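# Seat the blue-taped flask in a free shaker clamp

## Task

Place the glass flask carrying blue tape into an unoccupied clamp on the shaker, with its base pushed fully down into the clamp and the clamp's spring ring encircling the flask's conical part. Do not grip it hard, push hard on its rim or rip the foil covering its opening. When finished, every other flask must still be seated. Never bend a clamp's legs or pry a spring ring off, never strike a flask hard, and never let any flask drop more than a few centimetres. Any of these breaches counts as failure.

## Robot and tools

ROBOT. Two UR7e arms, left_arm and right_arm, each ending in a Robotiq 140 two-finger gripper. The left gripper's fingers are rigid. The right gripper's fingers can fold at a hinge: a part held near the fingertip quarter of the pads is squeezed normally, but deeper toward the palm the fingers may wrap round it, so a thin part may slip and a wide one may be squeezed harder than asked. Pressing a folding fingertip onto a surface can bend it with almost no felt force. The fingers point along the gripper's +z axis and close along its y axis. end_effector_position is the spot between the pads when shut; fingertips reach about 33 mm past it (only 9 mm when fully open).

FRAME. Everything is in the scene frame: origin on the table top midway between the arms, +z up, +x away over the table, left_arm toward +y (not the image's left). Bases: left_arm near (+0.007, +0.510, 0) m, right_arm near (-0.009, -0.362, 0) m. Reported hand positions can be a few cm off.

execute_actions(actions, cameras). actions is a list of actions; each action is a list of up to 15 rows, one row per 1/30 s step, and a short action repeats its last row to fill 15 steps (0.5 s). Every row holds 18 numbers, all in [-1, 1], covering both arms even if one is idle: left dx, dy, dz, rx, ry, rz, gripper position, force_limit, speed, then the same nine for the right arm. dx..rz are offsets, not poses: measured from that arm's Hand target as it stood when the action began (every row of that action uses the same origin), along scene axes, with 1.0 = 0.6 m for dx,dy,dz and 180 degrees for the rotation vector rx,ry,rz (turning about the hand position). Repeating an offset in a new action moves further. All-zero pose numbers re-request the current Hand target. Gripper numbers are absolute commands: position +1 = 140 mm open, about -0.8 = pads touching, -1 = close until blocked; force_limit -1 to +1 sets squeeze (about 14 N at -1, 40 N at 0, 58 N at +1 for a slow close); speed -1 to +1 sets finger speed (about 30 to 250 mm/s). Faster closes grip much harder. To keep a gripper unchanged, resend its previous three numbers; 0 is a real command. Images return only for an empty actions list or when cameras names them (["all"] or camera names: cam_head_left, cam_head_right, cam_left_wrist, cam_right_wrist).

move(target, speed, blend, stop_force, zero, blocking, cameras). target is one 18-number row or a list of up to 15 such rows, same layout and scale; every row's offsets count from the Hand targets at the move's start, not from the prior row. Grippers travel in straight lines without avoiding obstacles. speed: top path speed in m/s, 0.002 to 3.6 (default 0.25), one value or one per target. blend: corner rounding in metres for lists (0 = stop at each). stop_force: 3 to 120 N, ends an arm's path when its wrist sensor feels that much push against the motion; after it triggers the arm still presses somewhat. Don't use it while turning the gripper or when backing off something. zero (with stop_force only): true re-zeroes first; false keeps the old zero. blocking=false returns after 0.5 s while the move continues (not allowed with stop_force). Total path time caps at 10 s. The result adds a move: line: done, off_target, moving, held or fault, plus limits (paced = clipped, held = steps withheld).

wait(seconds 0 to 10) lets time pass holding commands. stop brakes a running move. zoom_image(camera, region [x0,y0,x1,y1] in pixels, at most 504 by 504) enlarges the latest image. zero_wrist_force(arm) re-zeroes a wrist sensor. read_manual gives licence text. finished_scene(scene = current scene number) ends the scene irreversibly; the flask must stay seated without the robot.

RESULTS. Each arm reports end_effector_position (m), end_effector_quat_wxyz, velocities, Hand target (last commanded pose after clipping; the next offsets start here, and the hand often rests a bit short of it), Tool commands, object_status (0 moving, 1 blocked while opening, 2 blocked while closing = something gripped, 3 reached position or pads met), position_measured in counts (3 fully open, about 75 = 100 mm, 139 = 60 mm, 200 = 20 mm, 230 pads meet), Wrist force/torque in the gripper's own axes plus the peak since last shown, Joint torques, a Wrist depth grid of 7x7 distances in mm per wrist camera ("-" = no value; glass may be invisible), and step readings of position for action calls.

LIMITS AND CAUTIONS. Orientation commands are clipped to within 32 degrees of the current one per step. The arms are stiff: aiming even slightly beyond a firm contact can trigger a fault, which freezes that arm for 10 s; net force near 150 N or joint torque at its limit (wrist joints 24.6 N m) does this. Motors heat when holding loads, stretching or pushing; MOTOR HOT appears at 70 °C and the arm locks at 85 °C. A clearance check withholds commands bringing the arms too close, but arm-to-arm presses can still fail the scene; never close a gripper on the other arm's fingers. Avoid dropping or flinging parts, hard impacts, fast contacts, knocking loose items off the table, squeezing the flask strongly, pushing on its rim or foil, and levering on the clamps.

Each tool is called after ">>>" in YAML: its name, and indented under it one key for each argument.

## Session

>>> execute_actions:
  actions: []

Scene clock: 0.00 s.
left_arm: end_effector_position=(+0.6789, +0.6086, +0.3035) position_measured=3 object_status=3 end_effector_quat_wxyz=(-0.022, +0.702, +0.533, +0.472) | right_arm: end_effector_position=(+0.4870, -0.4753, +0.2094) position_measured=3 object_status=3 end_effector_quat_wxyz=(-0.014, +0.813, +0.582, -0.028)
Joint positions: left_arm=[-0.432 -1.524 1.961 -2.587 -0.724 1.686] | right_arm=[-0.503 -1.518 1.677 -1.679 -1.607 1.433]
Joint velocities: within noise
Joint torques (N m): no reading
Wrist force (N): no reading
Wrist torque (N m): no reading
Wrist force, peak (N): no reading
Wrist depth (mm): cam_left_wrist=[1204 1371 1647 - - 912 - / 1114 1282 1614 1839 - - - / 1040 1192 1355 602 1108 - 755 / - 117 - 558 - 128 - / - 106 414 480 - - 94 / - 99 - - - - - / - 322 372 - - - -] | cam_right_wrist=[- 311 315 305 301 298 - / 468 - 330 - - 310 309 / 491 - 352 358 - 330 327 / 1275 122 369 358 368 133 - / - 109 - - 378 116 92 / - 1457 - - - - 94 / - 1530 - - - - -]
Hand target: left_arm +0.6789, +0.6086, +0.3035; -0.022, +0.702, +0.533, +0.472 | right_arm +0.4870, -0.4753, +0.2094; -0.014, +0.813, +0.582, -0.028
Tool commands: left_gripper/position=+1.0 left_gripper/force_limit=+1.0 left_gripper/speed=+1.0 right_gripper/position=+1.0 right_gripper/force_limit=+1.0 right_gripper/speed=+1.0
camera_calibration:
cam_left_wrist: T_world_to_cam=[[0.768671, -0.408571, 0.492153, -0.41482], [-0.20152, -0.884919, -0.41989, 0.799843], [0.607071, 0.223578, -0.762547, -0.170682], [0, 0, 0, 1]] pos_world=[0.583661, 0.576474, 0.409848]
cam_right_wrist: T_world_to_cam=[[0.950572, -0.309069, -0.0298119, -0.599382], [-0.278076, -0.890085, 0.36114, -0.360714], [-0.138152, -0.335, -0.932035, 0.249824], [0, 0, 0, 1]] pos_world=[0.503964, -0.422625, 0.345244]

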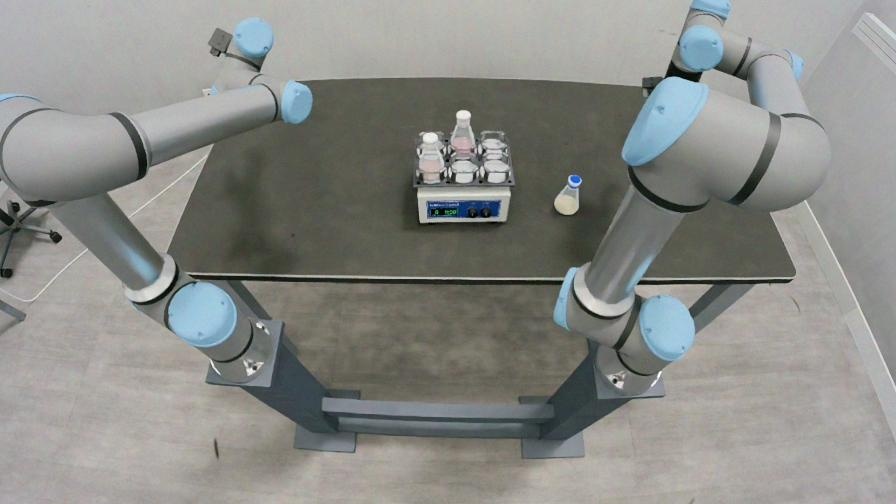

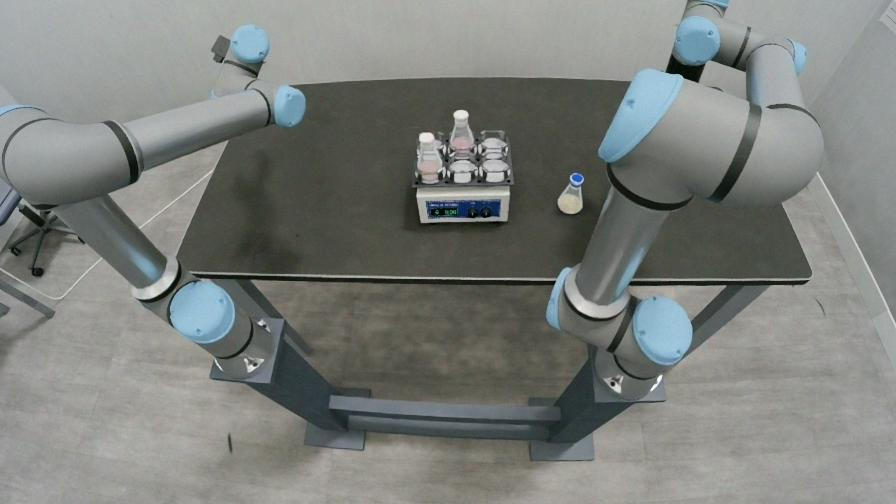

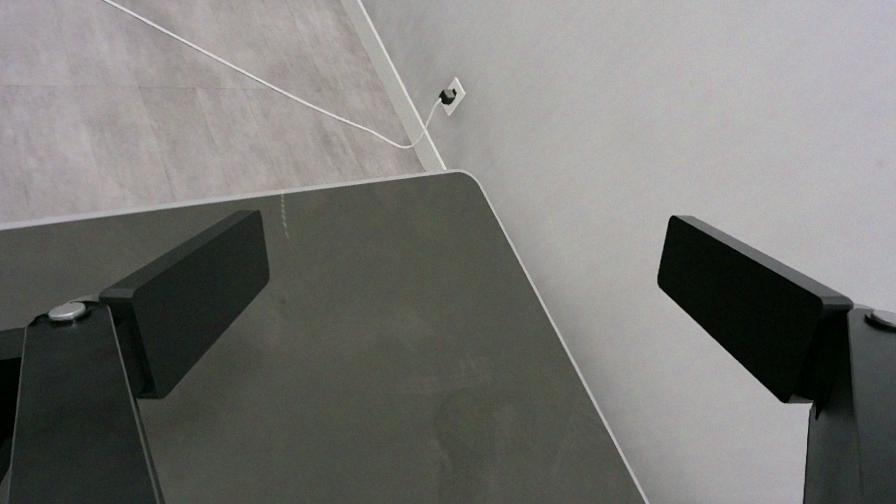

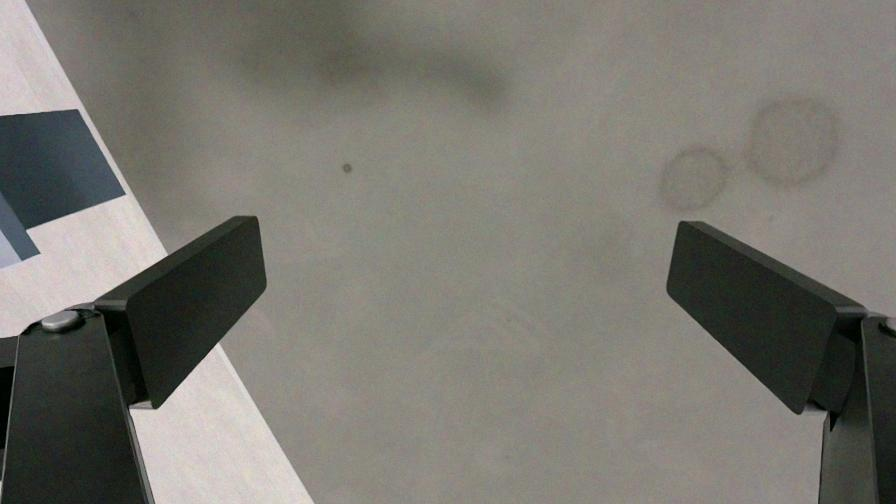

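>>> move:
  target: [-0.432,-0.681,0.194,0.179,0.008,-0.5417,-0.1,-0.1,-1,0,0,0,0,0,0,1,1,1]
  speed: 0.6
  cameras: ["cam_head_left"]

>>> zoom_image:
  camera: "cam_head_left"
  region: [400, 90, 600, 230]

Scene clock: 11.73 s.
left_arm: end_effector_position=(+0.4197, +0.2000, +0.4199) position_measured=141 object_status=0 end_effector_quat_wxyz=(+0.158, +0.834, -0.303, +0.434) | right_arm: end_effector_position=(+0.4870, -0.4753, +0.2094) position_measured=3 object_status=3 end_effector_quat_wxyz=(-0.014, +0.813, +0.582, -0.028)
Joint positions: left_arm=[-1.133 -2.137 2.142 -2.491 -1.225 2.885] | right_arm=[-0.503 -1.518 1.677 -1.679 -1.607 1.433]
Joint torques (N m): left_arm=[12.2 0.56 -30.25 -3.35 -1.25 1.58] | right_arm=[-0.35 -28.78 -21.9 -3.29 0.13 -0.2]
Wrist force (N): left_arm=[0.3 0.1 0.6] | right_arm=[-0.2 0.3 0.6]
Wrist torque (N m): left_arm=[0.08 -0.12 -0.11] | right_arm=[0.06 0.05 0.00]
Wrist force, peak (N): left_arm=[0.7 0.5 2.1] | right_arm=[-0.3 0.4 0.7]
Wrist depth (mm): cam_left_wrist=[1036 - 1438 - 938 - - / 1098 - 1403 - 788 - - / - 688 - 717 737 696 - / - 641 118 657 138 - 680 / - 82 108 548 - 92 1355 / - - - 508 - - - / - - - 474 - - -] | cam_right_wrist=[316 304 303 302 305 295 293 / 501 341 - 322 319 318 311 / 492 354 - 344 336 336 327 / 1275 127 373 373 - 142 343 / - 109 - 392 378 123 92 / - 1475 - - - - 94 / - 1530 - - - - -]
Hand target: left_arm +0.4197, +0.2000, +0.4199; +0.158, +0.834, -0.303, +0.434 | right_arm +0.4870, -0.4753, +0.2094; -0.014, +0.813, +0.582, -0.028
Off the commanded pose: left_arm 0.000 m, 0 deg | right_arm 0.000 m, 0 deg.
move: done
Images, in order (width x height): cam_head_left 896x504.

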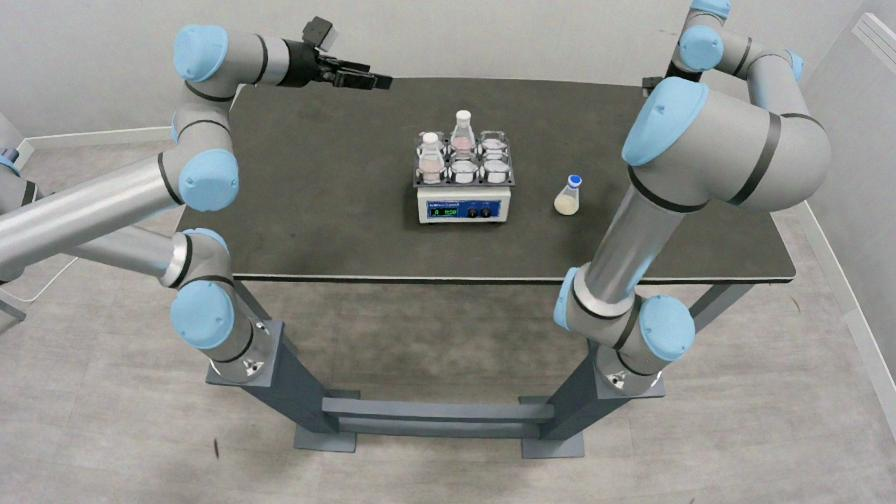

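Scaled by 2.520 from the camera's 896x504 image, which has a finer 1280x720 frame.

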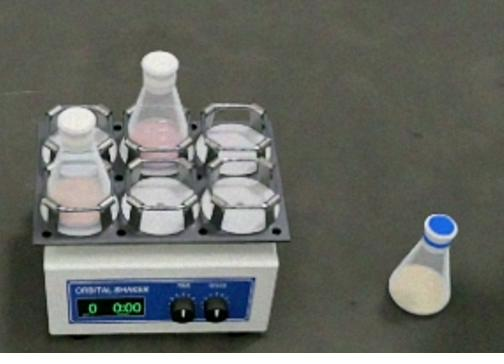

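>>> move:
  target:
    - [-0.15,-0.333,-0.117,0,0,0,-0.1,-0.1,-1,0,0,0,0,0,0,1,1,1]
    - [-0.141,-0.645,-0.417,0,0,0,-0.1,-0.1,-1,0,0,0,0,0,0,1,1,1]
  speed: 0.35
  blend: [0.04,0]
  cameras: ["cam_left_wrist","cam_head_left"]

Scene clock: 15.20 s.
left_arm: end_effector_position=(+0.3352, -0.1869, +0.1696) position_measured=141 object_status=3 end_effector_quat_wxyz=(+0.158, +0.834, -0.303, +0.434) | right_arm: end_effector_position=(+0.4870, -0.4753, +0.2094) position_measured=3 object_status=3 end_effector_quat_wxyz=(-0.014, +0.813, +0.582, -0.028)
Joint positions: left_arm=[-1.579 -1.149 1.907 -3.071 -0.892 2.54] | right_arm=[-0.503 -1.518 1.677 -1.679 -1.607 1.433]
Joint torques (N m): left_arm=[-13.25 -30.9 -23.43 -5.41 2.28 -1.83] | right_arm=[1.14 -30.08 -23.1 -3.14 -0.04 -0.3]
Wrist force (N): left_arm=[0.1 -0.2 0.7] | right_arm=[0.0 0.1 0.4]
Wrist torque (N m): left_arm=[0.02 -0.06 -0.20] | right_arm=[0.03 0.00 0.00]
Wrist force, peak (N): left_arm=[-1.2 1.9 3.7] | right_arm=[-0.3 0.2 0.7]
Wrist depth (mm): cam_left_wrist=[- - 517 519 - 510 - / - 425 - - 451 - - / 157 402 - - 395 391 - / 134 174 131 - 121 342 - / - 83 108 - - 92 1140 / - - - - - - - / - - - - - - -] | cam_right_wrist=[322 306 - 305 293 294 295 / 461 333 331 322 322 318 306 / 488 357 356 344 332 - 327 / 1269 127 373 377 - 143 339 / - 109 - 387 383 116 92 / - 1415 427 - 409 - 94 / - 1511 1511 - 412 - -]
Hand target: left_arm +0.3351, -0.1870, +0.1697; +0.158, +0.834, -0.303, +0.434 | right_arm +0.4870, -0.4753, +0.2094; -0.014, +0.813, +0.582, -0.028
Off the commanded pose: left_arm 0.000 m, 0 deg | right_arm 0.000 m, 0 deg.
move: done
camera_calibration:
cam_left_wrist: T_world_to_cam=[[-0.629288, -0.776783, 0.0245874, 0.0692665], [-0.657529, 0.515279, -0.549675, 0.406983], [0.414309, -0.362071, -0.835016, 0.0812199], [0, 0, 0, 1]] pos_world=[0.277541, -0.126497, 0.289825]
Images, in order (width x height): cam_head_left 896x504, cam_left_wrist 896x504.

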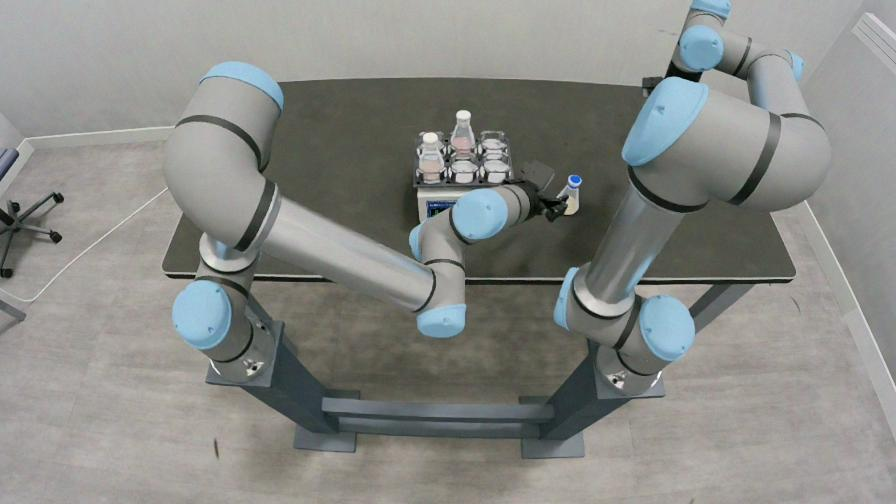

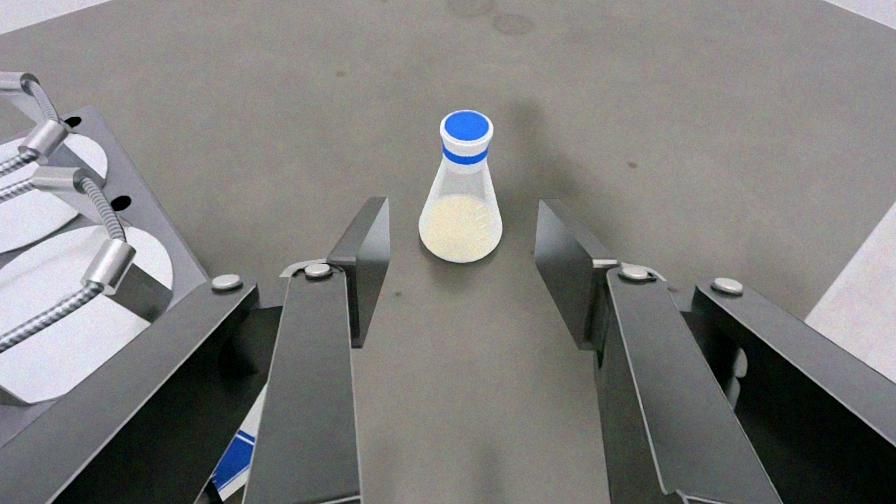

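>>> move:
  target: [0.1515,-0.1378,-0.1495,0,0,0,-0.1,-0.1,-1,0,0,0,0,0,0,1,1,1]
  speed: 0.12
  stop_force: 8
  cameras: ["cam_left_wrist"]

Scene clock: 19.97 s.
left_arm: end_effector_position=(+0.4260, -0.2697, +0.0800) position_measured=141 object_status=3 end_effector_quat_wxyz=(+0.158, +0.834, -0.303, +0.434) | right_arm: end_effector_position=(+0.4870, -0.4753, +0.2094) position_measured=3 object_status=3 end_effector_quat_wxyz=(-0.014, +0.813, +0.582, -0.028)
Joint positions: left_arm=[-1.435 -0.794 1.589 -3.183 -0.994 2.667] | right_arm=[-0.503 -1.518 1.677 -1.679 -1.607 1.433]
Joint torques (N m): left_arm=[-15.13 -44.8 -23.81 -2.45 1.36 -0.87] | right_arm=[1.3 -30.45 -23.12 -3.06 -0.17 -0.4]
Wrist force (N): left_arm=[0.1 0.1 0.7] | right_arm=[0.0 0.4 0.7]
Wrist torque (N m): left_arm=[0.09 -0.08 -0.13] | right_arm=[0.09 0.01 0.00]
Wrist force, peak (N): left_arm=[0.0 0.2 2.5] | right_arm=[-0.3 0.2 1.0]
Wrist depth (mm): cam_left_wrist=[369 - 351 - - - - / 301 284 - - - 304 - / - - - 119 263 - 273 / - - 119 215 138 - - / - 82 108 202 - 92 - / - - - - - - - / - - - - - - -] | cam_right_wrist=[329 318 307 306 297 - - / 475 334 - 329 323 323 311 / 487 357 - - - 332 324 / 1256 127 374 - 361 133 342 / - 109 - 391 - 116 92 / - 1415 - 418 - 408 94 / - 1540 - - - - -]
Hand target: left_arm +0.4260, -0.2697, +0.0800; +0.158, +0.834, -0.303, +0.434 | right_arm +0.4870, -0.4753, +0.2094; -0.014, +0.813, +0.582, -0.028
Off the commanded pose: left_arm 0.000 m, 0 deg | right_arm 0.000 m, 0 deg.
move: done
camera_calibration:
cam_left_wrist: T_world_to_cam=[[-0.629381, -0.776701, 0.0247876, 0.0643835], [-0.657446, 0.515198, -0.54985, 0.459981], [0.414299, -0.362362, -0.834896, -0.0613256], [0, 0, 0, 1]] pos_world=[0.368342, -0.209197, 0.200124]
Images, in order (width x height): cam_left_wrist 896x504.

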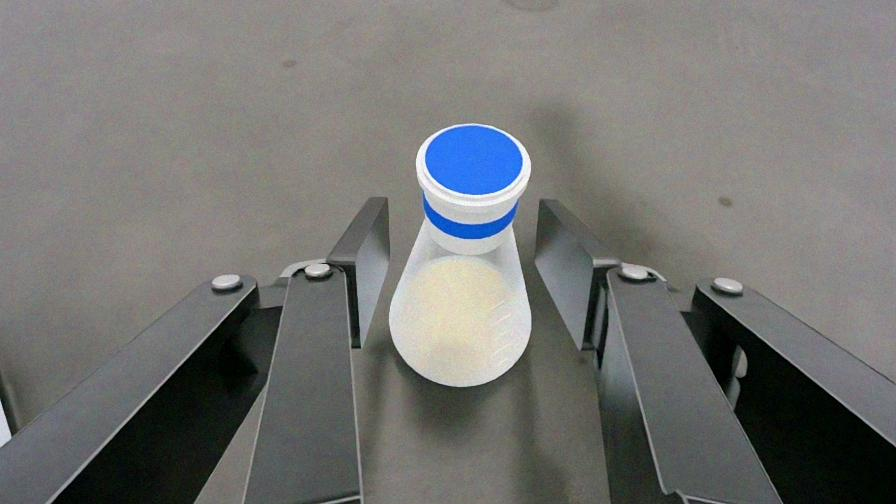

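>>> move:
  target: [0,0,0,0,0,0,-1,-0.1,-1,0,0,0,0,0,0,1,1,1]
  cameras: ["cam_left_wrist"]

>>> wait:
  seconds: 0.3

Scene clock: 21.93 s.
left_arm: end_effector_position=(+0.4260, -0.2697, +0.0800) position_measured=164 object_status=2 end_effector_quat_wxyz=(+0.158, +0.834, -0.303, +0.434) | right_arm: end_effector_position=(+0.4870, -0.4753, +0.2094) position_measured=3 object_status=3 end_effector_quat_wxyz=(-0.014, +0.813, +0.582, -0.028)
Joint positions: left_arm=[-1.435 -0.794 1.589 -3.183 -0.994 2.667] | right_arm=[-0.503 -1.518 1.677 -1.679 -1.607 1.433]
Joint torques (N m): left_arm=[-15.06 -44.54 -19.51 -2.57 0.13 0.32] | right_arm=[0.78 -31.22 -23.07 -3.32 -0.11 -0.31]
Wrist force (N): left_arm=[3.1 0.0 -3.2] | right_arm=[0.0 0.0 0.7]
Wrist torque (N m): left_arm=[0.07 -0.15 -0.14] | right_arm=[0.01 0.00 0.00]
Wrist force, peak (N): left_arm=[3.3 0.1 -3.4] | right_arm=[-0.4 0.0 0.6]
Wrist depth (mm): cam_left_wrist=[350 - 355 363 362 360 367 / 300 - 298 307 - 312 - / 264 - - 119 - - - / - 238 236 132 116 - 243 / 213 - 89 - - - - / - - - - - - - / - - - - - - -] | cam_right_wrist=[324 - 314 - 297 299 - / 1065 330 326 313 321 309 310 / 502 357 - 341 334 345 330 / 1269 127 - 359 - 142 340 / - 109 - 397 - 116 92 / - 1466 - 412 404 - 94 / - 1600 - - 440 - -]
Hand target: left_arm +0.4260, -0.2697, +0.0800; +0.158, +0.834, -0.303, +0.434 | right_arm +0.4870, -0.4753, +0.2094; -0.014, +0.813, +0.582, -0.028
Off the commanded pose: left_arm 0.000 m, 0 deg | right_arm 0.000 m, 0 deg.
move: done
camera_calibration:
cam_left_wrist: T_world_to_cam=[[-0.629381, -0.776701, 0.0247876, 0.0643835], [-0.657446, 0.515198, -0.54985, 0.459981], [0.414299, -0.362362, -0.834896, -0.0613256], [0, 0, 0, 1]] pos_world=[0.368342, -0.209197, 0.200124]
Images, in order (width x height): cam_left_wrist 896x504.

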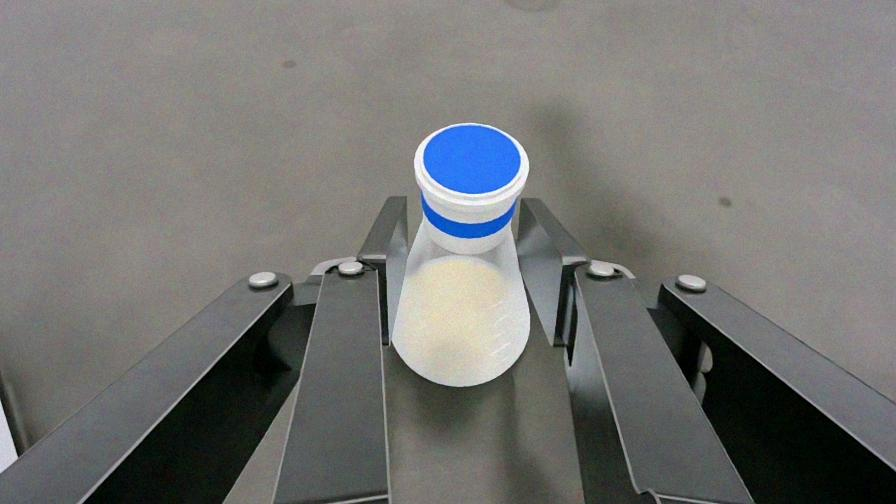

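Scene clock: 22.23 s.
left_arm: end_effector_position=(+0.4260, -0.2697, +0.0800) position_measured=164 object_status=2 end_effector_quat_wxyz=(+0.158, +0.834, -0.303, +0.434) | right_arm: end_effector_position=(+0.4870, -0.4753, +0.2094) position_measured=3 object_status=3 end_effector_quat_wxyz=(-0.014, +0.813, +0.582, -0.028)
Joint positions: left_arm=[-1.435 -0.794 1.589 -3.183 -0.994 2.667] | right_arm=[-0.503 -1.518 1.677 -1.679 -1.607 1.433]
Joint torques (N m): left_arm=[-14.28 -45 -19.27 -2.61 -0.06 0.52] | right_arm=[0.88 -30.38 -22.72 -3.42 0.04 -0.36]
Wrist force (N): left_arm=[3.1 0.0 -3.2] | right_arm=[-0.1 0.2 0.5]
Wrist torque (N m): left_arm=[0.07 -0.16 -0.14] | right_arm=[0.04 0.01 0.01]
Wrist force, peak (N): left_arm=[3.1 0.1 -3.5] | right_arm=[-0.2 0.1 0.6]
Wrist depth (mm): cam_left_wrist=[- 342 367 359 352 - 361 / - 299 - 312 325 298 313 / - 261 260 119 - 272 283 / - - 236 133 133 239 237 / - - 89 198 - - - / - - - 193 - - - / - - - 174 - - -] | cam_right_wrist=[322 - 313 310 300 296 296 / 347 342 328 - - 312 310 / 459 356 - 342 - 340 - / 1256 127 - 363 - 143 - / - 109 - - 386 123 92 / - 1484 - - 411 419 94 / - 1521 466 453 427 421 -]
Hand target: left_arm +0.4260, -0.2697, +0.0800; +0.158, +0.834, -0.303, +0.434 | right_arm +0.4870, -0.4753, +0.2094; -0.014, +0.813, +0.582, -0.028
Tool commands: left_gripper/position=-1.0 left_gripper/force_limit=-0.1 left_gripper/speed=-1.0 right_gripper/position=+1.0 right_gripper/force_limit=+1.0 right_gripper/speed=+1.0
Off the commanded pose: left_arm 0.000 m, 0 deg | right_arm 0.000 m, 0 deg.
wait: 0.30 s; at rest by 0.17 s

>>> move:
  target:
    - [0,0,0.1,0,0,0,-1,-0.1,-1,0,0,0,0,0,0,1,1,1]
    - [-0.04,0.04,0.342,0,0,0.03,-1,-0.1,-1,0,0,0,0,0,0,1,1,1]
    - [-0.0683,0.3437,0.342,0,0,0.2222,-1,-0.1,-1,0,0,0,0,0,0,1,1,1]
  speed: 0.2
  blend: [0.02,0.04,0]
  cameras: ["cam_left_wrist","cam_head_left","cam_head_right"]

>>> zoom_image:
  camera: "cam_left_wrist"
  region: [300, 80, 600, 504]

>>> zoom_image:
  camera: "cam_head_left"
  region: [400, 90, 560, 230]

Scene clock: 27.63 s.
left_arm: end_effector_position=(+0.3849, -0.0636, +0.2851) position_measured=164 object_status=2 end_effector_quat_wxyz=(+0.001, +0.887, +0.000, +0.462) end_effector_velocity=(+0.000, +0.001, +0.000) end_effector_angular_velocity=(+0.000, +0.000, +0.004) | right_arm: end_effector_position=(+0.4870, -0.4753, +0.2094) position_measured=3 object_status=3 end_effector_quat_wxyz=(-0.014, +0.813, +0.582, -0.028)
Joint positions: left_arm=[-1.597 -1.346 1.633 -1.832 -0.611 1.539] | right_arm=[-0.503 -1.518 1.677 -1.679 -1.607 1.433]
Joint velocities: left_arm=[0.001 0 0 0.004 0 -0.005] | right_arm=[within noise]
Joint torques (N m): left_arm=[6.66 -39.78 -16.79 -1.99 1.78 -1.8] | right_arm=[0.73 -30.35 -22.8 -3.3 -0.07 -0.38]
Wrist force (N): left_arm=[-0.3 -0.1 1.4] | right_arm=[-0.1 -0.2 0.5]
Wrist torque (N m): left_arm=[0.05 -0.14 -0.17] | right_arm=[-0.04 0.01 0.00]
Wrist force, peak (N): left_arm=[3.2 0.2 -3.6] | right_arm=[-0.2 0.2 0.7]
Wrist depth (mm): cam_left_wrist=[- 1192 1318 - - 634 - / - - 604 614 611 629 655 / 532 - - 119 - 542 - / 489 203 277 134 115 492 499 / - - 89 204 - - - / - - - - - - - / - - - 347 - - -] | cam_right_wrist=[318 316 310 305 298 296 294 / 1088 335 327 329 - - - / 492 - - - 337 332 339 / 1275 122 366 374 354 133 342 / - 109 - 393 - 116 92 / - 1432 - 403 - - 94 / - 1540 - 458 - 440 -]
Hand target: left_arm +0.3850, -0.0635, +0.2852; +0.000, +0.887, +0.000, +0.462 | right_arm +0.4870, -0.4753, +0.2094; -0.014, +0.813, +0.582, -0.028
Off the commanded pose: left_arm 0.000 m, 0 deg | right_arm 0.000 m, 0 deg.
move: done
camera_calibration:
cam_left_wrist: T_world_to_cam=[[0.0167208, -0.999554, 0.0247229, -0.069358], [-0.834872, -0.0275635, -0.549754, 0.473326], [0.550191, -0.0114481, -0.834961, 0.171741], [0, 0, 0, 1]] pos_world=[0.301836, -0.0543145, 0.405325]
Images, in order (width x height): cam_head_left 896x504, cam_head_right 896x504, cam_left_wrist 896x504.

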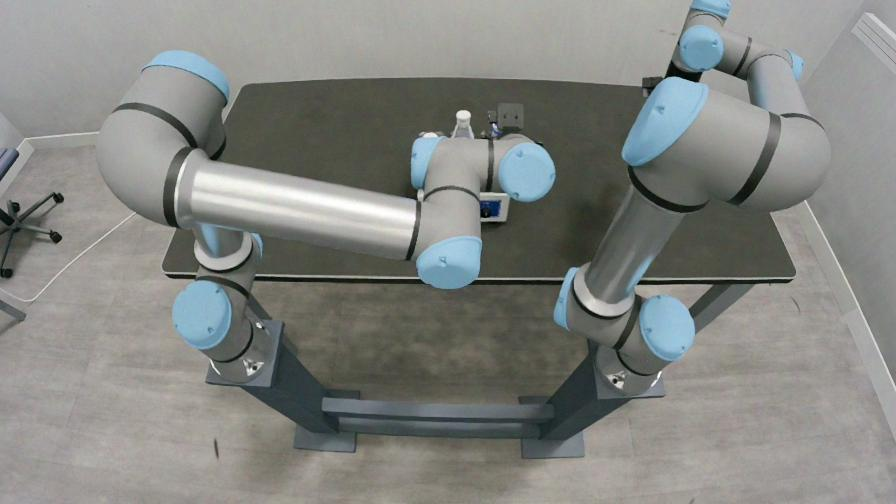

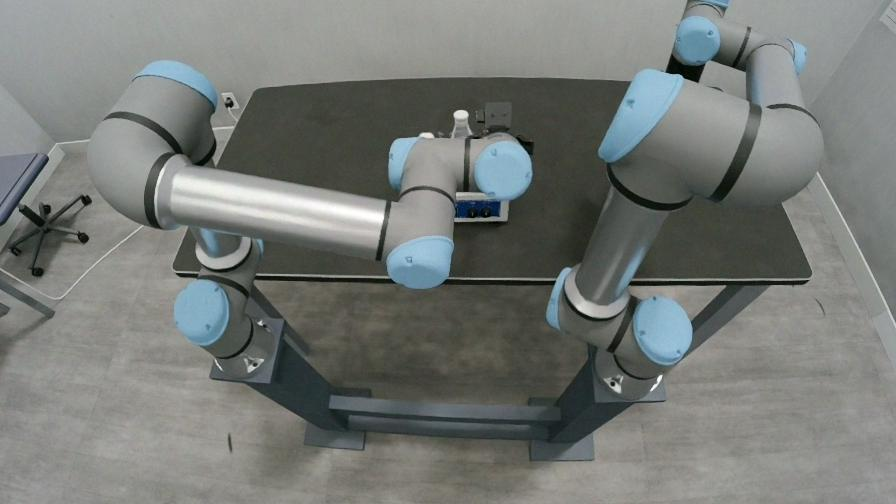

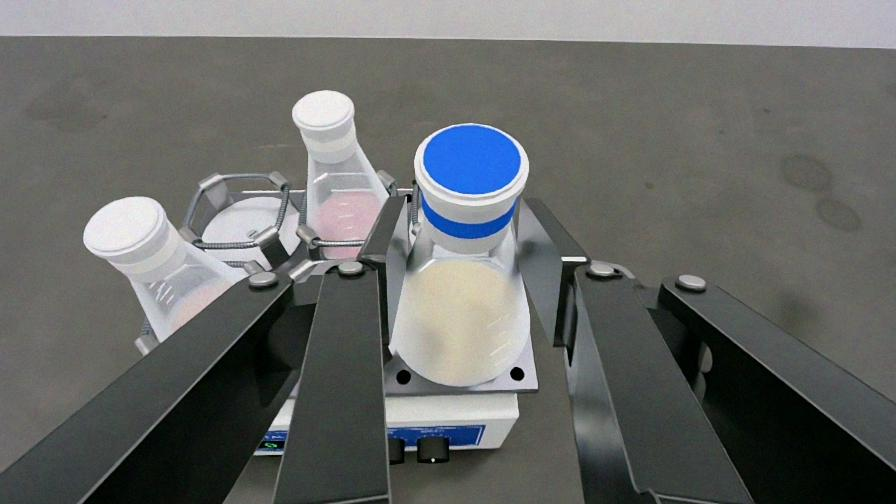

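Scaled by 1.189 from the camera's 896x504 image, which has a finer 1280x720 frame.

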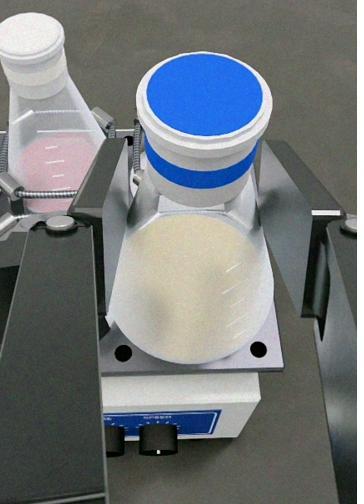

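Scaled by 3.150 from the camera's 896x504 image, which has a finer 1280x720 frame.

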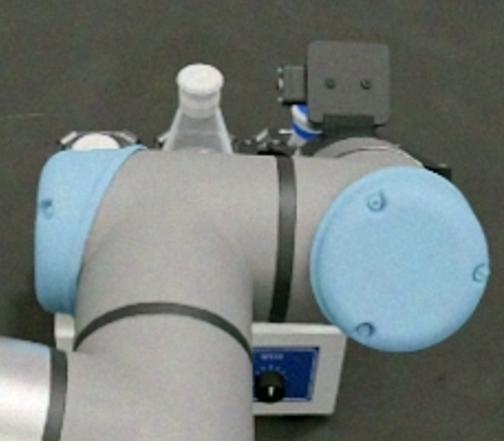

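>>> move:
  target: [0.1,-0.005,0.04,0,0,0,-1,-0.1,-1,0,0,0,0,0,0,1,1,1]
  speed: 0.15
  cameras: ["cam_left_wrist"]

>>> zoom_image:
  camera: "cam_left_wrist"
  region: [300, 204, 640, 504]

Scene clock: 33.87 s.
left_arm: end_effector_position=(+0.4450, -0.0664, +0.3091) position_measured=164 object_status=2 end_effector_quat_wxyz=(+0.000, +0.887, +0.000, +0.462) | right_arm: end_effector_position=(+0.4870, -0.4753, +0.2094) position_measured=3 object_status=3 end_effector_quat_wxyz=(-0.014, +0.813, +0.582, -0.028)
Joint positions: left_arm=[-1.494 -1.308 1.559 -1.944 -0.616 1.718] | right_arm=[-0.503 -1.518 1.677 -1.679 -1.607 1.433]
Joint torques (N m): left_arm=[-2.22 -38.52 -29.09 -3.86 3.42 1.55] | right_arm=[0.01 -31.51 -23.32 -3.35 -0.03 -0.43]
Wrist force (N): left_arm=[-0.4 -0.1 1.2] | right_arm=[-0.1 0.2 0.7]
Wrist torque (N m): left_arm=[0.06 -0.12 -0.11] | right_arm=[0.04 0.02 0.00]
Wrist force, peak (N): left_arm=[1.6 -0.1 2.4] | right_arm=[-0.4 -0.1 0.7]
Wrist depth (mm): cam_left_wrist=[- - - 1355 - 1157 - / - - 670 - 666 657 - / 563 - - 119 573 572 576 / 506 511 209 131 165 531 531 / - - 89 - - - 460 / - - - 272 - - - / - - - 256 - - -] | cam_right_wrist=[- 316 311 305 305 308 - / 1118 330 328 - - 314 308 / 487 - 350 341 342 334 327 / 1249 122 365 - 356 142 343 / - 109 - - - 116 92 / - 1440 421 - 409 - 94 / - 1560 1689 - 428 - -]
Hand target: left_arm +0.4450, -0.0665, +0.3092; +0.000, +0.887, +0.000, +0.462 | right_arm +0.4870, -0.4753, +0.2094; -0.014, +0.813, +0.582, -0.028
Off the commanded pose: left_arm 0.000 m, 0 deg | right_arm 0.000 m, 0 deg.
move: done
camera_calibration:
cam_left_wrist: T_world_to_cam=[[0.0171374, -0.999549, 0.0246435, -0.0739706], [-0.834862, -0.0278678, -0.549753, 0.53654], [0.550192, -0.0111526, -0.834964, 0.158615], [0, 0, 0, 1]] pos_world=[0.361936, -0.0572161, 0.429225]
Images, in order (width x height): cam_left_wrist 896x504.

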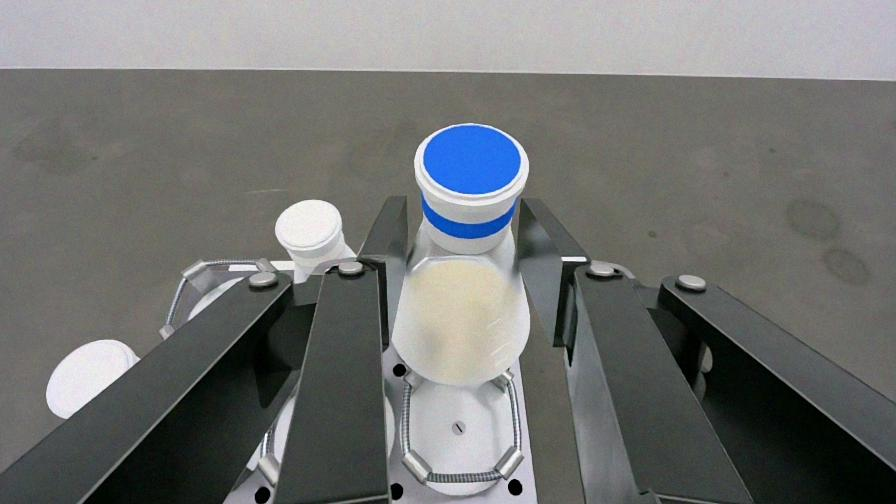

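Scaled by 1.482 from the camera's 896x504 image, which has a finer 1280x720 frame.

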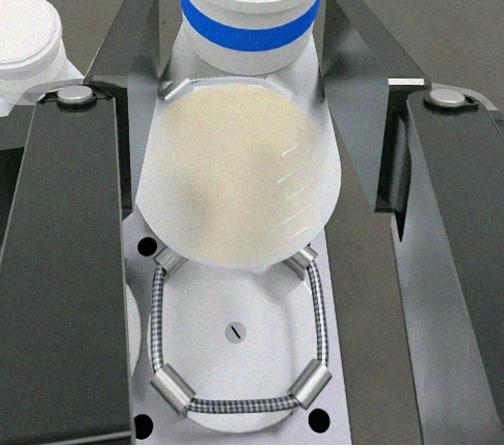

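>>> move:
  target: [-0.1117,-0.0025,-0.032,-0.0044,-0.1667,-0.0167,-1,-0.1,-1,0,0,0,0,0,0,1,1,1]
  speed: 0.2
  cameras: ["cam_left_wrist"]

>>> zoom_image:
  camera: "cam_left_wrist"
  region: [300, 80, 640, 504]

Scene clock: 43.13 s.
left_arm: end_effector_position=(+0.3781, -0.0680, +0.2899) position_measured=164 object_status=2 end_effector_quat_wxyz=(+0.019, +0.737, -0.020, +0.675) | right_arm: end_effector_position=(+0.4870, -0.4753, +0.2094) position_measured=3 object_status=3 end_effector_quat_wxyz=(-0.014, +0.813, +0.582, -0.028)
Joint positions: left_arm=[-1.708 -1.267 1.762 -1.359 -0.115 0.861] | right_arm=[-0.503 -1.518 1.677 -1.679 -1.607 1.433]
Joint torques (N m): left_arm=[-15.5 -42.28 -15.52 -1.86 1.02 -0.93] | right_arm=[-0.15 -31.24 -23.75 -3.3 -0.17 -0.45]
Wrist force (N): left_arm=[-0.8 0.3 0.6] | right_arm=[-0.1 0.1 0.4]
Wrist torque (N m): left_arm=[-0.03 -0.19 -0.17] | right_arm=[0.01 0.02 0.00]
Wrist force, peak (N): left_arm=[1.2 -0.2 1.8] | right_arm=[-0.2 0.2 0.9]
Wrist depth (mm): cam_left_wrist=[1088 - - - - - - / 1296 1146 1289 1296 - 1282 1363 / 1204 - 1379 118 1296 1501 - / - - 132 135 133 - 770 / - - 89 198 - - - / - - - 261 - - - / - - - 228 - - -] | cam_right_wrist=[- 321 322 - - 300 - / 1042 327 326 - 318 319 312 / 488 - 356 - - 330 320 / 1243 122 366 381 - 133 332 / - 109 - - 390 124 92 / - 1502 - - 410 407 94 / - 1600 - - 450 - -]
Hand target: left_arm +0.3780, -0.0680, +0.2900; +0.019, +0.737, -0.020, +0.676 | right_arm +0.4870, -0.4753, +0.2094; -0.014, +0.813, +0.582, -0.028
Off the commanded pose: left_arm 0.000 m, 0 deg | right_arm 0.000 m, 0 deg.
move: done
camera_calibration:
cam_left_wrist: T_world_to_cam=[[-0.0518882, -0.998211, 0.0297034, -0.0491908], [-0.449183, -0.00323653, -0.893434, 0.425658], [0.891932, -0.059701, -0.448211, -0.0652036], [0, 0, 0, 1]] pos_world=[0.246803, -0.0516178, 0.352533]
Images, in order (width x height): cam_left_wrist 896x504.

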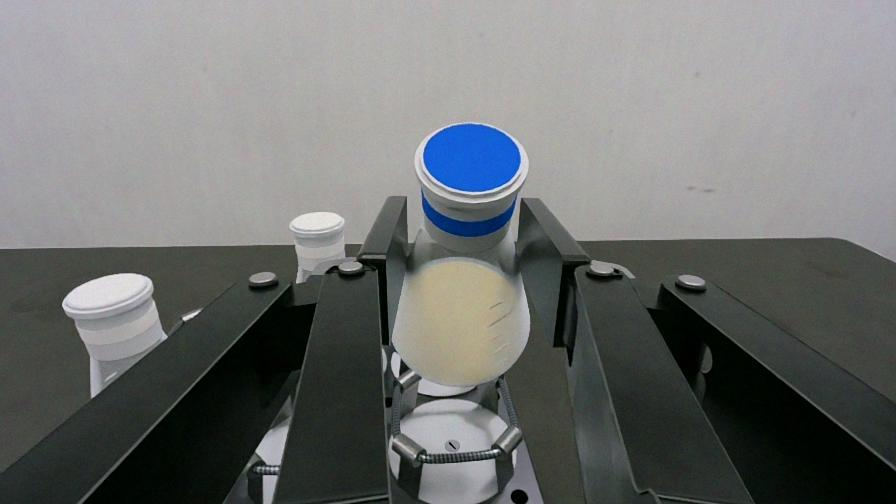

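Scaled by 1.189 from the camera's 896x504 image, which has a finer 1280x720 frame.

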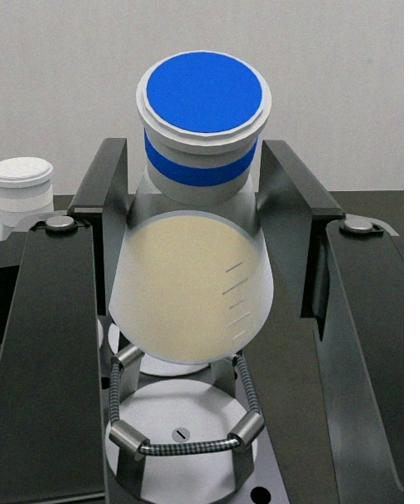

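>>> move:
  target: [-0.005,0,-0.105,0,0,0,-1,-0.1,-1,0,0,0,0,0,0,1,1,1]
  speed: 0.08
  stop_force: 20
  cameras: ["cam_left_wrist"]

>>> zoom_image:
  camera: "cam_left_wrist"
  region: [300, 80, 640, 504]

Scene clock: 46.97 s.
left_arm: end_effector_position=(+0.3758, -0.0679, +0.2443) position_measured=164 object_status=2 end_effector_quat_wxyz=(+0.019, +0.737, -0.020, +0.676) | right_arm: end_effector_position=(+0.4870, -0.4753, +0.2094) position_measured=3 object_status=3 end_effector_quat_wxyz=(-0.014, +0.813, +0.582, -0.028)
Joint positions: left_arm=[-1.712 -1.209 1.808 -1.427 -0.118 0.823] | right_arm=[-0.503 -1.518 1.677 -1.679 -1.607 1.433]
Joint torques (N m): left_arm=[11.32 -41.82 -19.95 -0.94 2.9 -1.82] | right_arm=[-0.67 -30.59 -23.26 -3.25 0.07 -0.68]
Wrist force (N): left_arm=[-2.1 1.6 -0.3] | right_arm=[0.1 0.2 0.3]
Wrist torque (N m): left_arm=[0.47 0.50 -0.01] | right_arm=[0.05 -0.02 0.00]
Wrist force, peak (N): left_arm=[72.7 -28.6 -0.8] | right_arm=[-0.3 0.4 0.7]
Wrist depth (mm): cam_left_wrist=[- - - - - 1204 - / - - 1223 1255 1296 - - / - 1129 240 117 1581 - - / 174 676 298 129 134 - - / - - 89 195 - - - / - - - 203 - - - / - - - - - - -] | cam_right_wrist=[320 312 314 305 309 295 299 / 466 345 331 329 320 310 306 / 494 353 350 344 336 331 - / 1237 122 372 368 351 133 352 / - 109 404 390 - 116 92 / - 1475 - - - - 94 / - 1560 - - - - -]
Hand target: left_arm +0.3758, -0.0679, +0.2443; +0.019, +0.737, -0.020, +0.676 (not the last commanded pose) | right_arm +0.4870, -0.4753, +0.2094; -0.014, +0.813, +0.582, -0.028
Off the commanded pose: left_arm 0.017 m, 0 deg | right_arm 0.000 m, 0 deg.
move: contact (left_arm)
camera_calibration:
cam_left_wrist: T_world_to_cam=[[-0.0510667, -0.998251, 0.029795, -0.0481868], [-0.448367, -0.00374196, -0.893842, 0.383691], [0.89239, -0.0590047, -0.447391, -0.0839644], [0, 0, 0, 1]] pos_world=[0.244503, -0.0516211, 0.30683]
Images, in order (width x height): cam_left_wrist 896x504.

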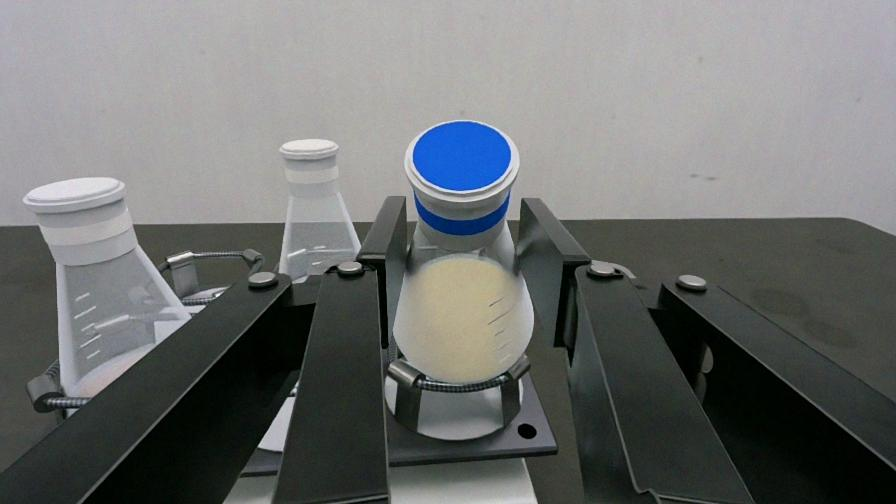

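Scaled by 1.189 from the camera's 896x504 image, which has a finer 1280x720 frame.

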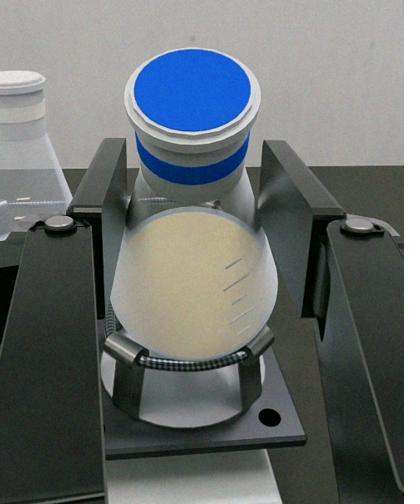

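>>> move:
  target:
    - [0,0.002,0.014,0,0,0,-1,-0.1,-1,0,0,0,0,0,0,1,1,1]
    - [0.0108,0.0035,0.009,0,0,0,-1,-0.1,-1,0,0,0,0,0,0,1,1,1]
  speed: 0.08
  blend: [0.002,0]

>>> move:
  target: [0,0,-0.04,0,0,0,-1,-0.1,-1,0,0,0,0,0,0,1,1,1]
  speed: 0.03
  stop_force: 14
  cameras: ["cam_left_wrist"]

>>> zoom_image:
  camera: "cam_left_wrist"
  region: [300, 80, 640, 504]

Scene clock: 50.07 s.
left_arm: end_effector_position=(+0.3823, -0.0657, +0.2497) position_measured=164 object_status=2 end_effector_quat_wxyz=(+0.018, +0.737, -0.020, +0.676) | right_arm: end_effector_position=(+0.4870, -0.4753, +0.2094) position_measured=3 object_status=3 end_effector_quat_wxyz=(-0.014, +0.813, +0.582, -0.028)
Joint positions: left_arm=[-1.701 -1.22 1.826 -1.505 -0.11 0.896] | right_arm=[-0.503 -1.518 1.677 -1.679 -1.607 1.433]
Joint torques (N m): left_arm=[-14.93 -35.52 -24.97 -1.2 0.44 -2.03] | right_arm=[1.05 -29.87 -24.21 -3.38 0.04 -0.39]
Wrist force (N): left_arm=[-4.1 2.3 -0.6] | right_arm=[-0.1 0.2 0.4]
Wrist torque (N m): left_arm=[0.40 0.50 -0.10] | right_arm=[0.04 0.02 0.00]
Wrist force, peak (N): left_arm=[-4.8 2.6 -0.4] | right_arm=[-0.2 0.4 0.7]
Wrist depth (mm): cam_left_wrist=[- - 1078 - 1124 - - / 1204 1174 - - - - - / 1157 - - 117 - - - / 165 643 - 131 134 - - / - - 89 - - - - / - - - 213 - - - / - - - 205 - - -] | cam_right_wrist=[316 320 307 - 301 294 - / 995 330 339 - 317 318 310 / 488 - 350 341 - 326 320 / 1262 122 362 364 353 134 - / - 108 405 404 - 116 92 / - 1466 - - - 425 94 / - 1530 478 - - - -]
Hand target: left_arm +0.3823, -0.0658, +0.2497; +0.019, +0.737, -0.020, +0.676 | right_arm +0.4870, -0.4753, +0.2094; -0.014, +0.813, +0.582, -0.028
Off the commanded pose: left_arm 0.000 m, 0 deg | right_arm 0.000 m, 0 deg.
move: done

Scene clock: 51.67 s.
left_arm: end_effector_position=(+0.3822, -0.0658, +0.2257) position_measured=164 object_status=2 end_effector_quat_wxyz=(+0.019, +0.737, -0.020, +0.676) | right_arm: end_effector_position=(+0.4870, -0.4753, +0.2094) position_measured=3 object_status=3 end_effector_quat_wxyz=(-0.014, +0.813, +0.582, -0.028)
Joint positions: left_arm=[-1.701 -1.186 1.851 -1.567 -0.11 0.899] | right_arm=[-0.503 -1.518 1.677 -1.679 -1.607 1.433]
Joint torques (N m): left_arm=[-1.47 -39.49 -9.81 -3.44 1.32 1.55] | right_arm=[0.36 -31.74 -22.83 -3.39 -0.28 -0.67]
Wrist force (N): left_arm=[4.3 2.4 -2.0] | right_arm=[0.1 0.2 0.4]
Wrist torque (N m): left_arm=[0.49 0.55 -0.17] | right_arm=[0.03 -0.03 0.00]
Wrist force, peak (N): left_arm=[5.3 2.3 -2.1] | right_arm=[-0.1 0.2 0.9]
Wrist depth (mm): cam_left_wrist=[1140 1168 - - - - 1235 / - 1229 - - - - 1289 / 153 - - 118 1446 1455 - / - 638 277 134 116 - - / - - - - - - - / - - - 198 - - - / - - - - - - -] | cam_right_wrist=[- 316 309 303 304 298 294 / 513 334 341 - - 323 306 / 483 355 - 343 331 - - / 1269 122 369 365 - 133 345 / - 109 401 386 381 116 92 / - 1432 413 421 - - 94 / - 1560 - 446 - - -]
Hand target: left_arm +0.3823, -0.0658, +0.2257; +0.019, +0.737, -0.020, +0.676 | right_arm +0.4870, -0.4753, +0.2094; -0.014, +0.813, +0.582, -0.028
Off the commanded pose: left_arm 0.000 m, 0 deg | right_arm 0.000 m, 0 deg.
move: done
camera_calibration:
cam_left_wrist: T_world_to_cam=[[-0.0511564, -0.998245, 0.0298384, -0.0451989], [-0.448367, -0.00374048, -0.893842, 0.369943], [0.892384, -0.0591043, -0.447389, -0.0978778], [0, 0, 0, 1]] pos_world=[0.250903, -0.0495208, 0.28823]
Images, in order (width x height): cam_left_wrist 896x504.

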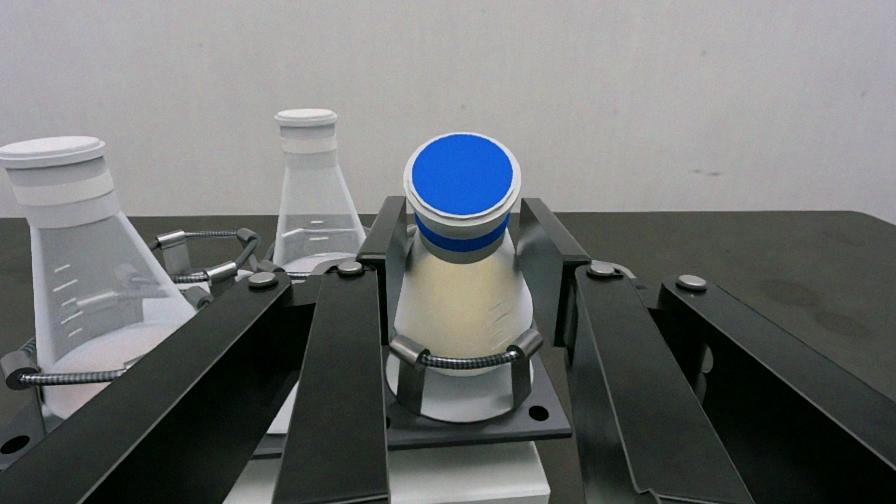

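Scaled by 1.189 from the camera's 896x504 image, which has a finer 1280x720 frame.

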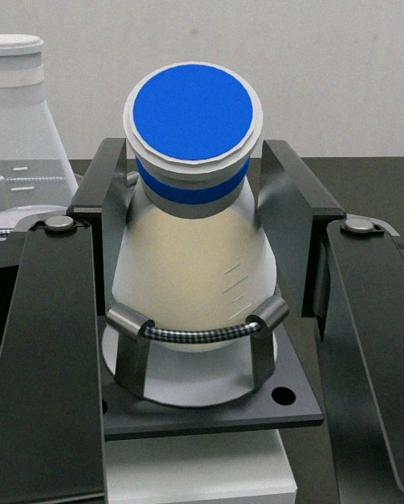

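>>> move:
  target:
    - [0.022,-0.0035,0.0013,0.0043,0.0833,0,-1,-0.1,-1,0,0,0,0,0,0,1,1,1]
    - [0.0478,-0.0075,-0.0062,0.0087,0.1667,0,-1,-0.1,-1,0,0,0,0,0,0,1,1,1]
  speed: 0.12
  blend: [0.003,0]
  cameras: ["cam_left_wrist"]

>>> zoom_image:
  camera: "cam_left_wrist"
  region: [300, 80, 640, 504]

Scene clock: 60.60 s.
left_arm: end_effector_position=(+0.4061, -0.0647, +0.2314) position_measured=164 object_status=2 end_effector_quat_wxyz=(+0.008, +0.830, -0.010, +0.557) | right_arm: end_effector_position=(+0.4870, -0.4753, +0.2094) position_measured=3 object_status=3 end_effector_quat_wxyz=(-0.014, +0.813, +0.582, -0.028)
Joint positions: left_arm=[-1.618 -1.252 1.828 -2.116 -0.388 1.534] | right_arm=[-0.503 -1.518 1.677 -1.679 -1.607 1.433]
Joint torques (N m): left_arm=[1.72 -34.89 -12.42 1.67 1.22 0.07] | right_arm=[0.54 -30.48 -23.93 -3.46 -0.31 -0.61]
Wrist force (N): left_arm=[1.0 31.8 -7.7] | right_arm=[-0.1 0.0 0.4]
Wrist torque (N m): left_arm=[-1.31 0.50 -1.10] | right_arm=[0.00 0.02 0.00]
Wrist force, peak (N): left_arm=[44.4 -6.7 -120.8] | right_arm=[0.0 0.3 0.8]
Wrist depth (mm): cam_left_wrist=[1157 1229 - - - 1124 1229 / 698 676 192 - - - 1192 / 569 565 - 112 - - - / 219 239 132 123 137 462 463 / - - - 192 - 94 424 / - - - 194 - - - / - - - - - - -] | cam_right_wrist=[- 314 312 307 - 296 295 / 1189 332 325 - 316 312 - / 494 - - 347 337 - 337 / 1275 122 - 372 356 133 344 / - 109 409 394 - 116 92 / - 1432 449 424 - - 94 / - 1530 478 - - 443 -]
Hand target: left_arm +0.4061, -0.0647, +0.2314; +0.008, +0.830, -0.010, +0.557 (not the last commanded pose) | right_arm +0.4870, -0.4753, +0.2094; -0.014, +0.813, +0.582, -0.028
Tool commands: left_gripper/position=-1.0 left_gripper/force_limit=-0.098039 left_gripper/speed=-1.0 right_gripper/position=+1.0 right_gripper/force_limit=+1.0 right_gripper/speed=+1.0
Off the commanded pose: left_arm 0.012 m, 13 deg | right_arm 0.000 m, 0 deg.
FORCE FAULT: contact force on the left arm reached its limit, and that arm stopped. The contact can be on any part of that arm, not only on its tool. That arm's remaining commands of this call were not run. That arm is still stopped at the end of this call. That arm stays stopped for about 9 more seconds. Until then a move that you send moves the other arm only, and its call returns only when the move has ended. Once the stop has ended, the next robot result says so. If the stop ends while you think or write, that arm runs what you send next, counted from a new Hand target: where the arm stands when the stop ends. While its stop runs, that arm takes no new command, but its gripper still runs the gripper command that each later call begins with. Until it ends, the stop uses up actions while you think or wait. An arm that is not stopped still takes commands.
move: fault (left_arm); path passed 1 of 2 targets
camera_calibration:
cam_left_wrist: T_world_to_cam=[[-0.0142486, -0.999459, 0.0296347, -0.0580186], [-0.693436, -0.0114754, -0.720427, 0.444588], [0.720378, -0.0308148, -0.692897, 0.0119187], [0, 0, 0, 1]] pos_world=[0.298881, -0.0525182, 0.330271]
Images, in order (width x height): cam_left_wrist 896x504.

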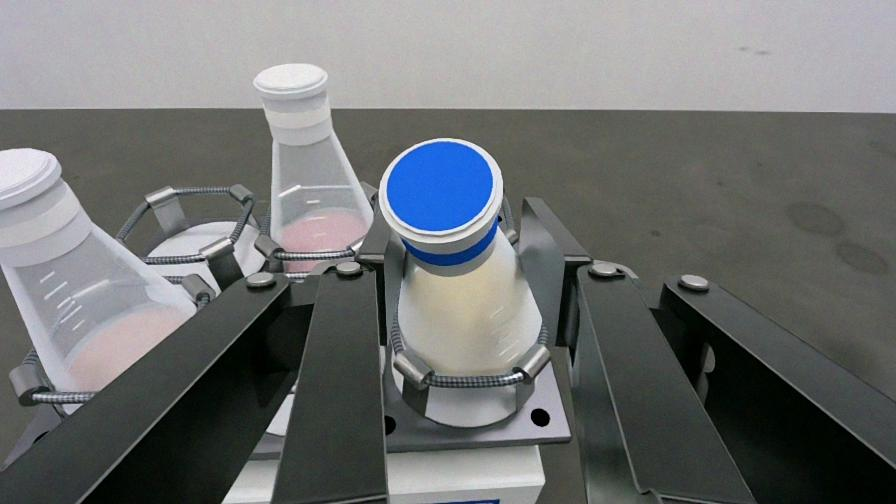

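Scaled by 1.189 from the camera's 896x504 image, which has a finer 1280x720 frame.

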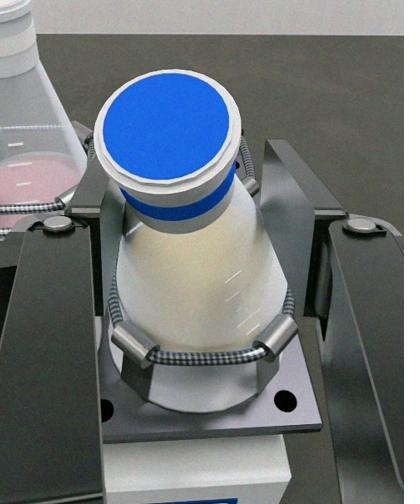

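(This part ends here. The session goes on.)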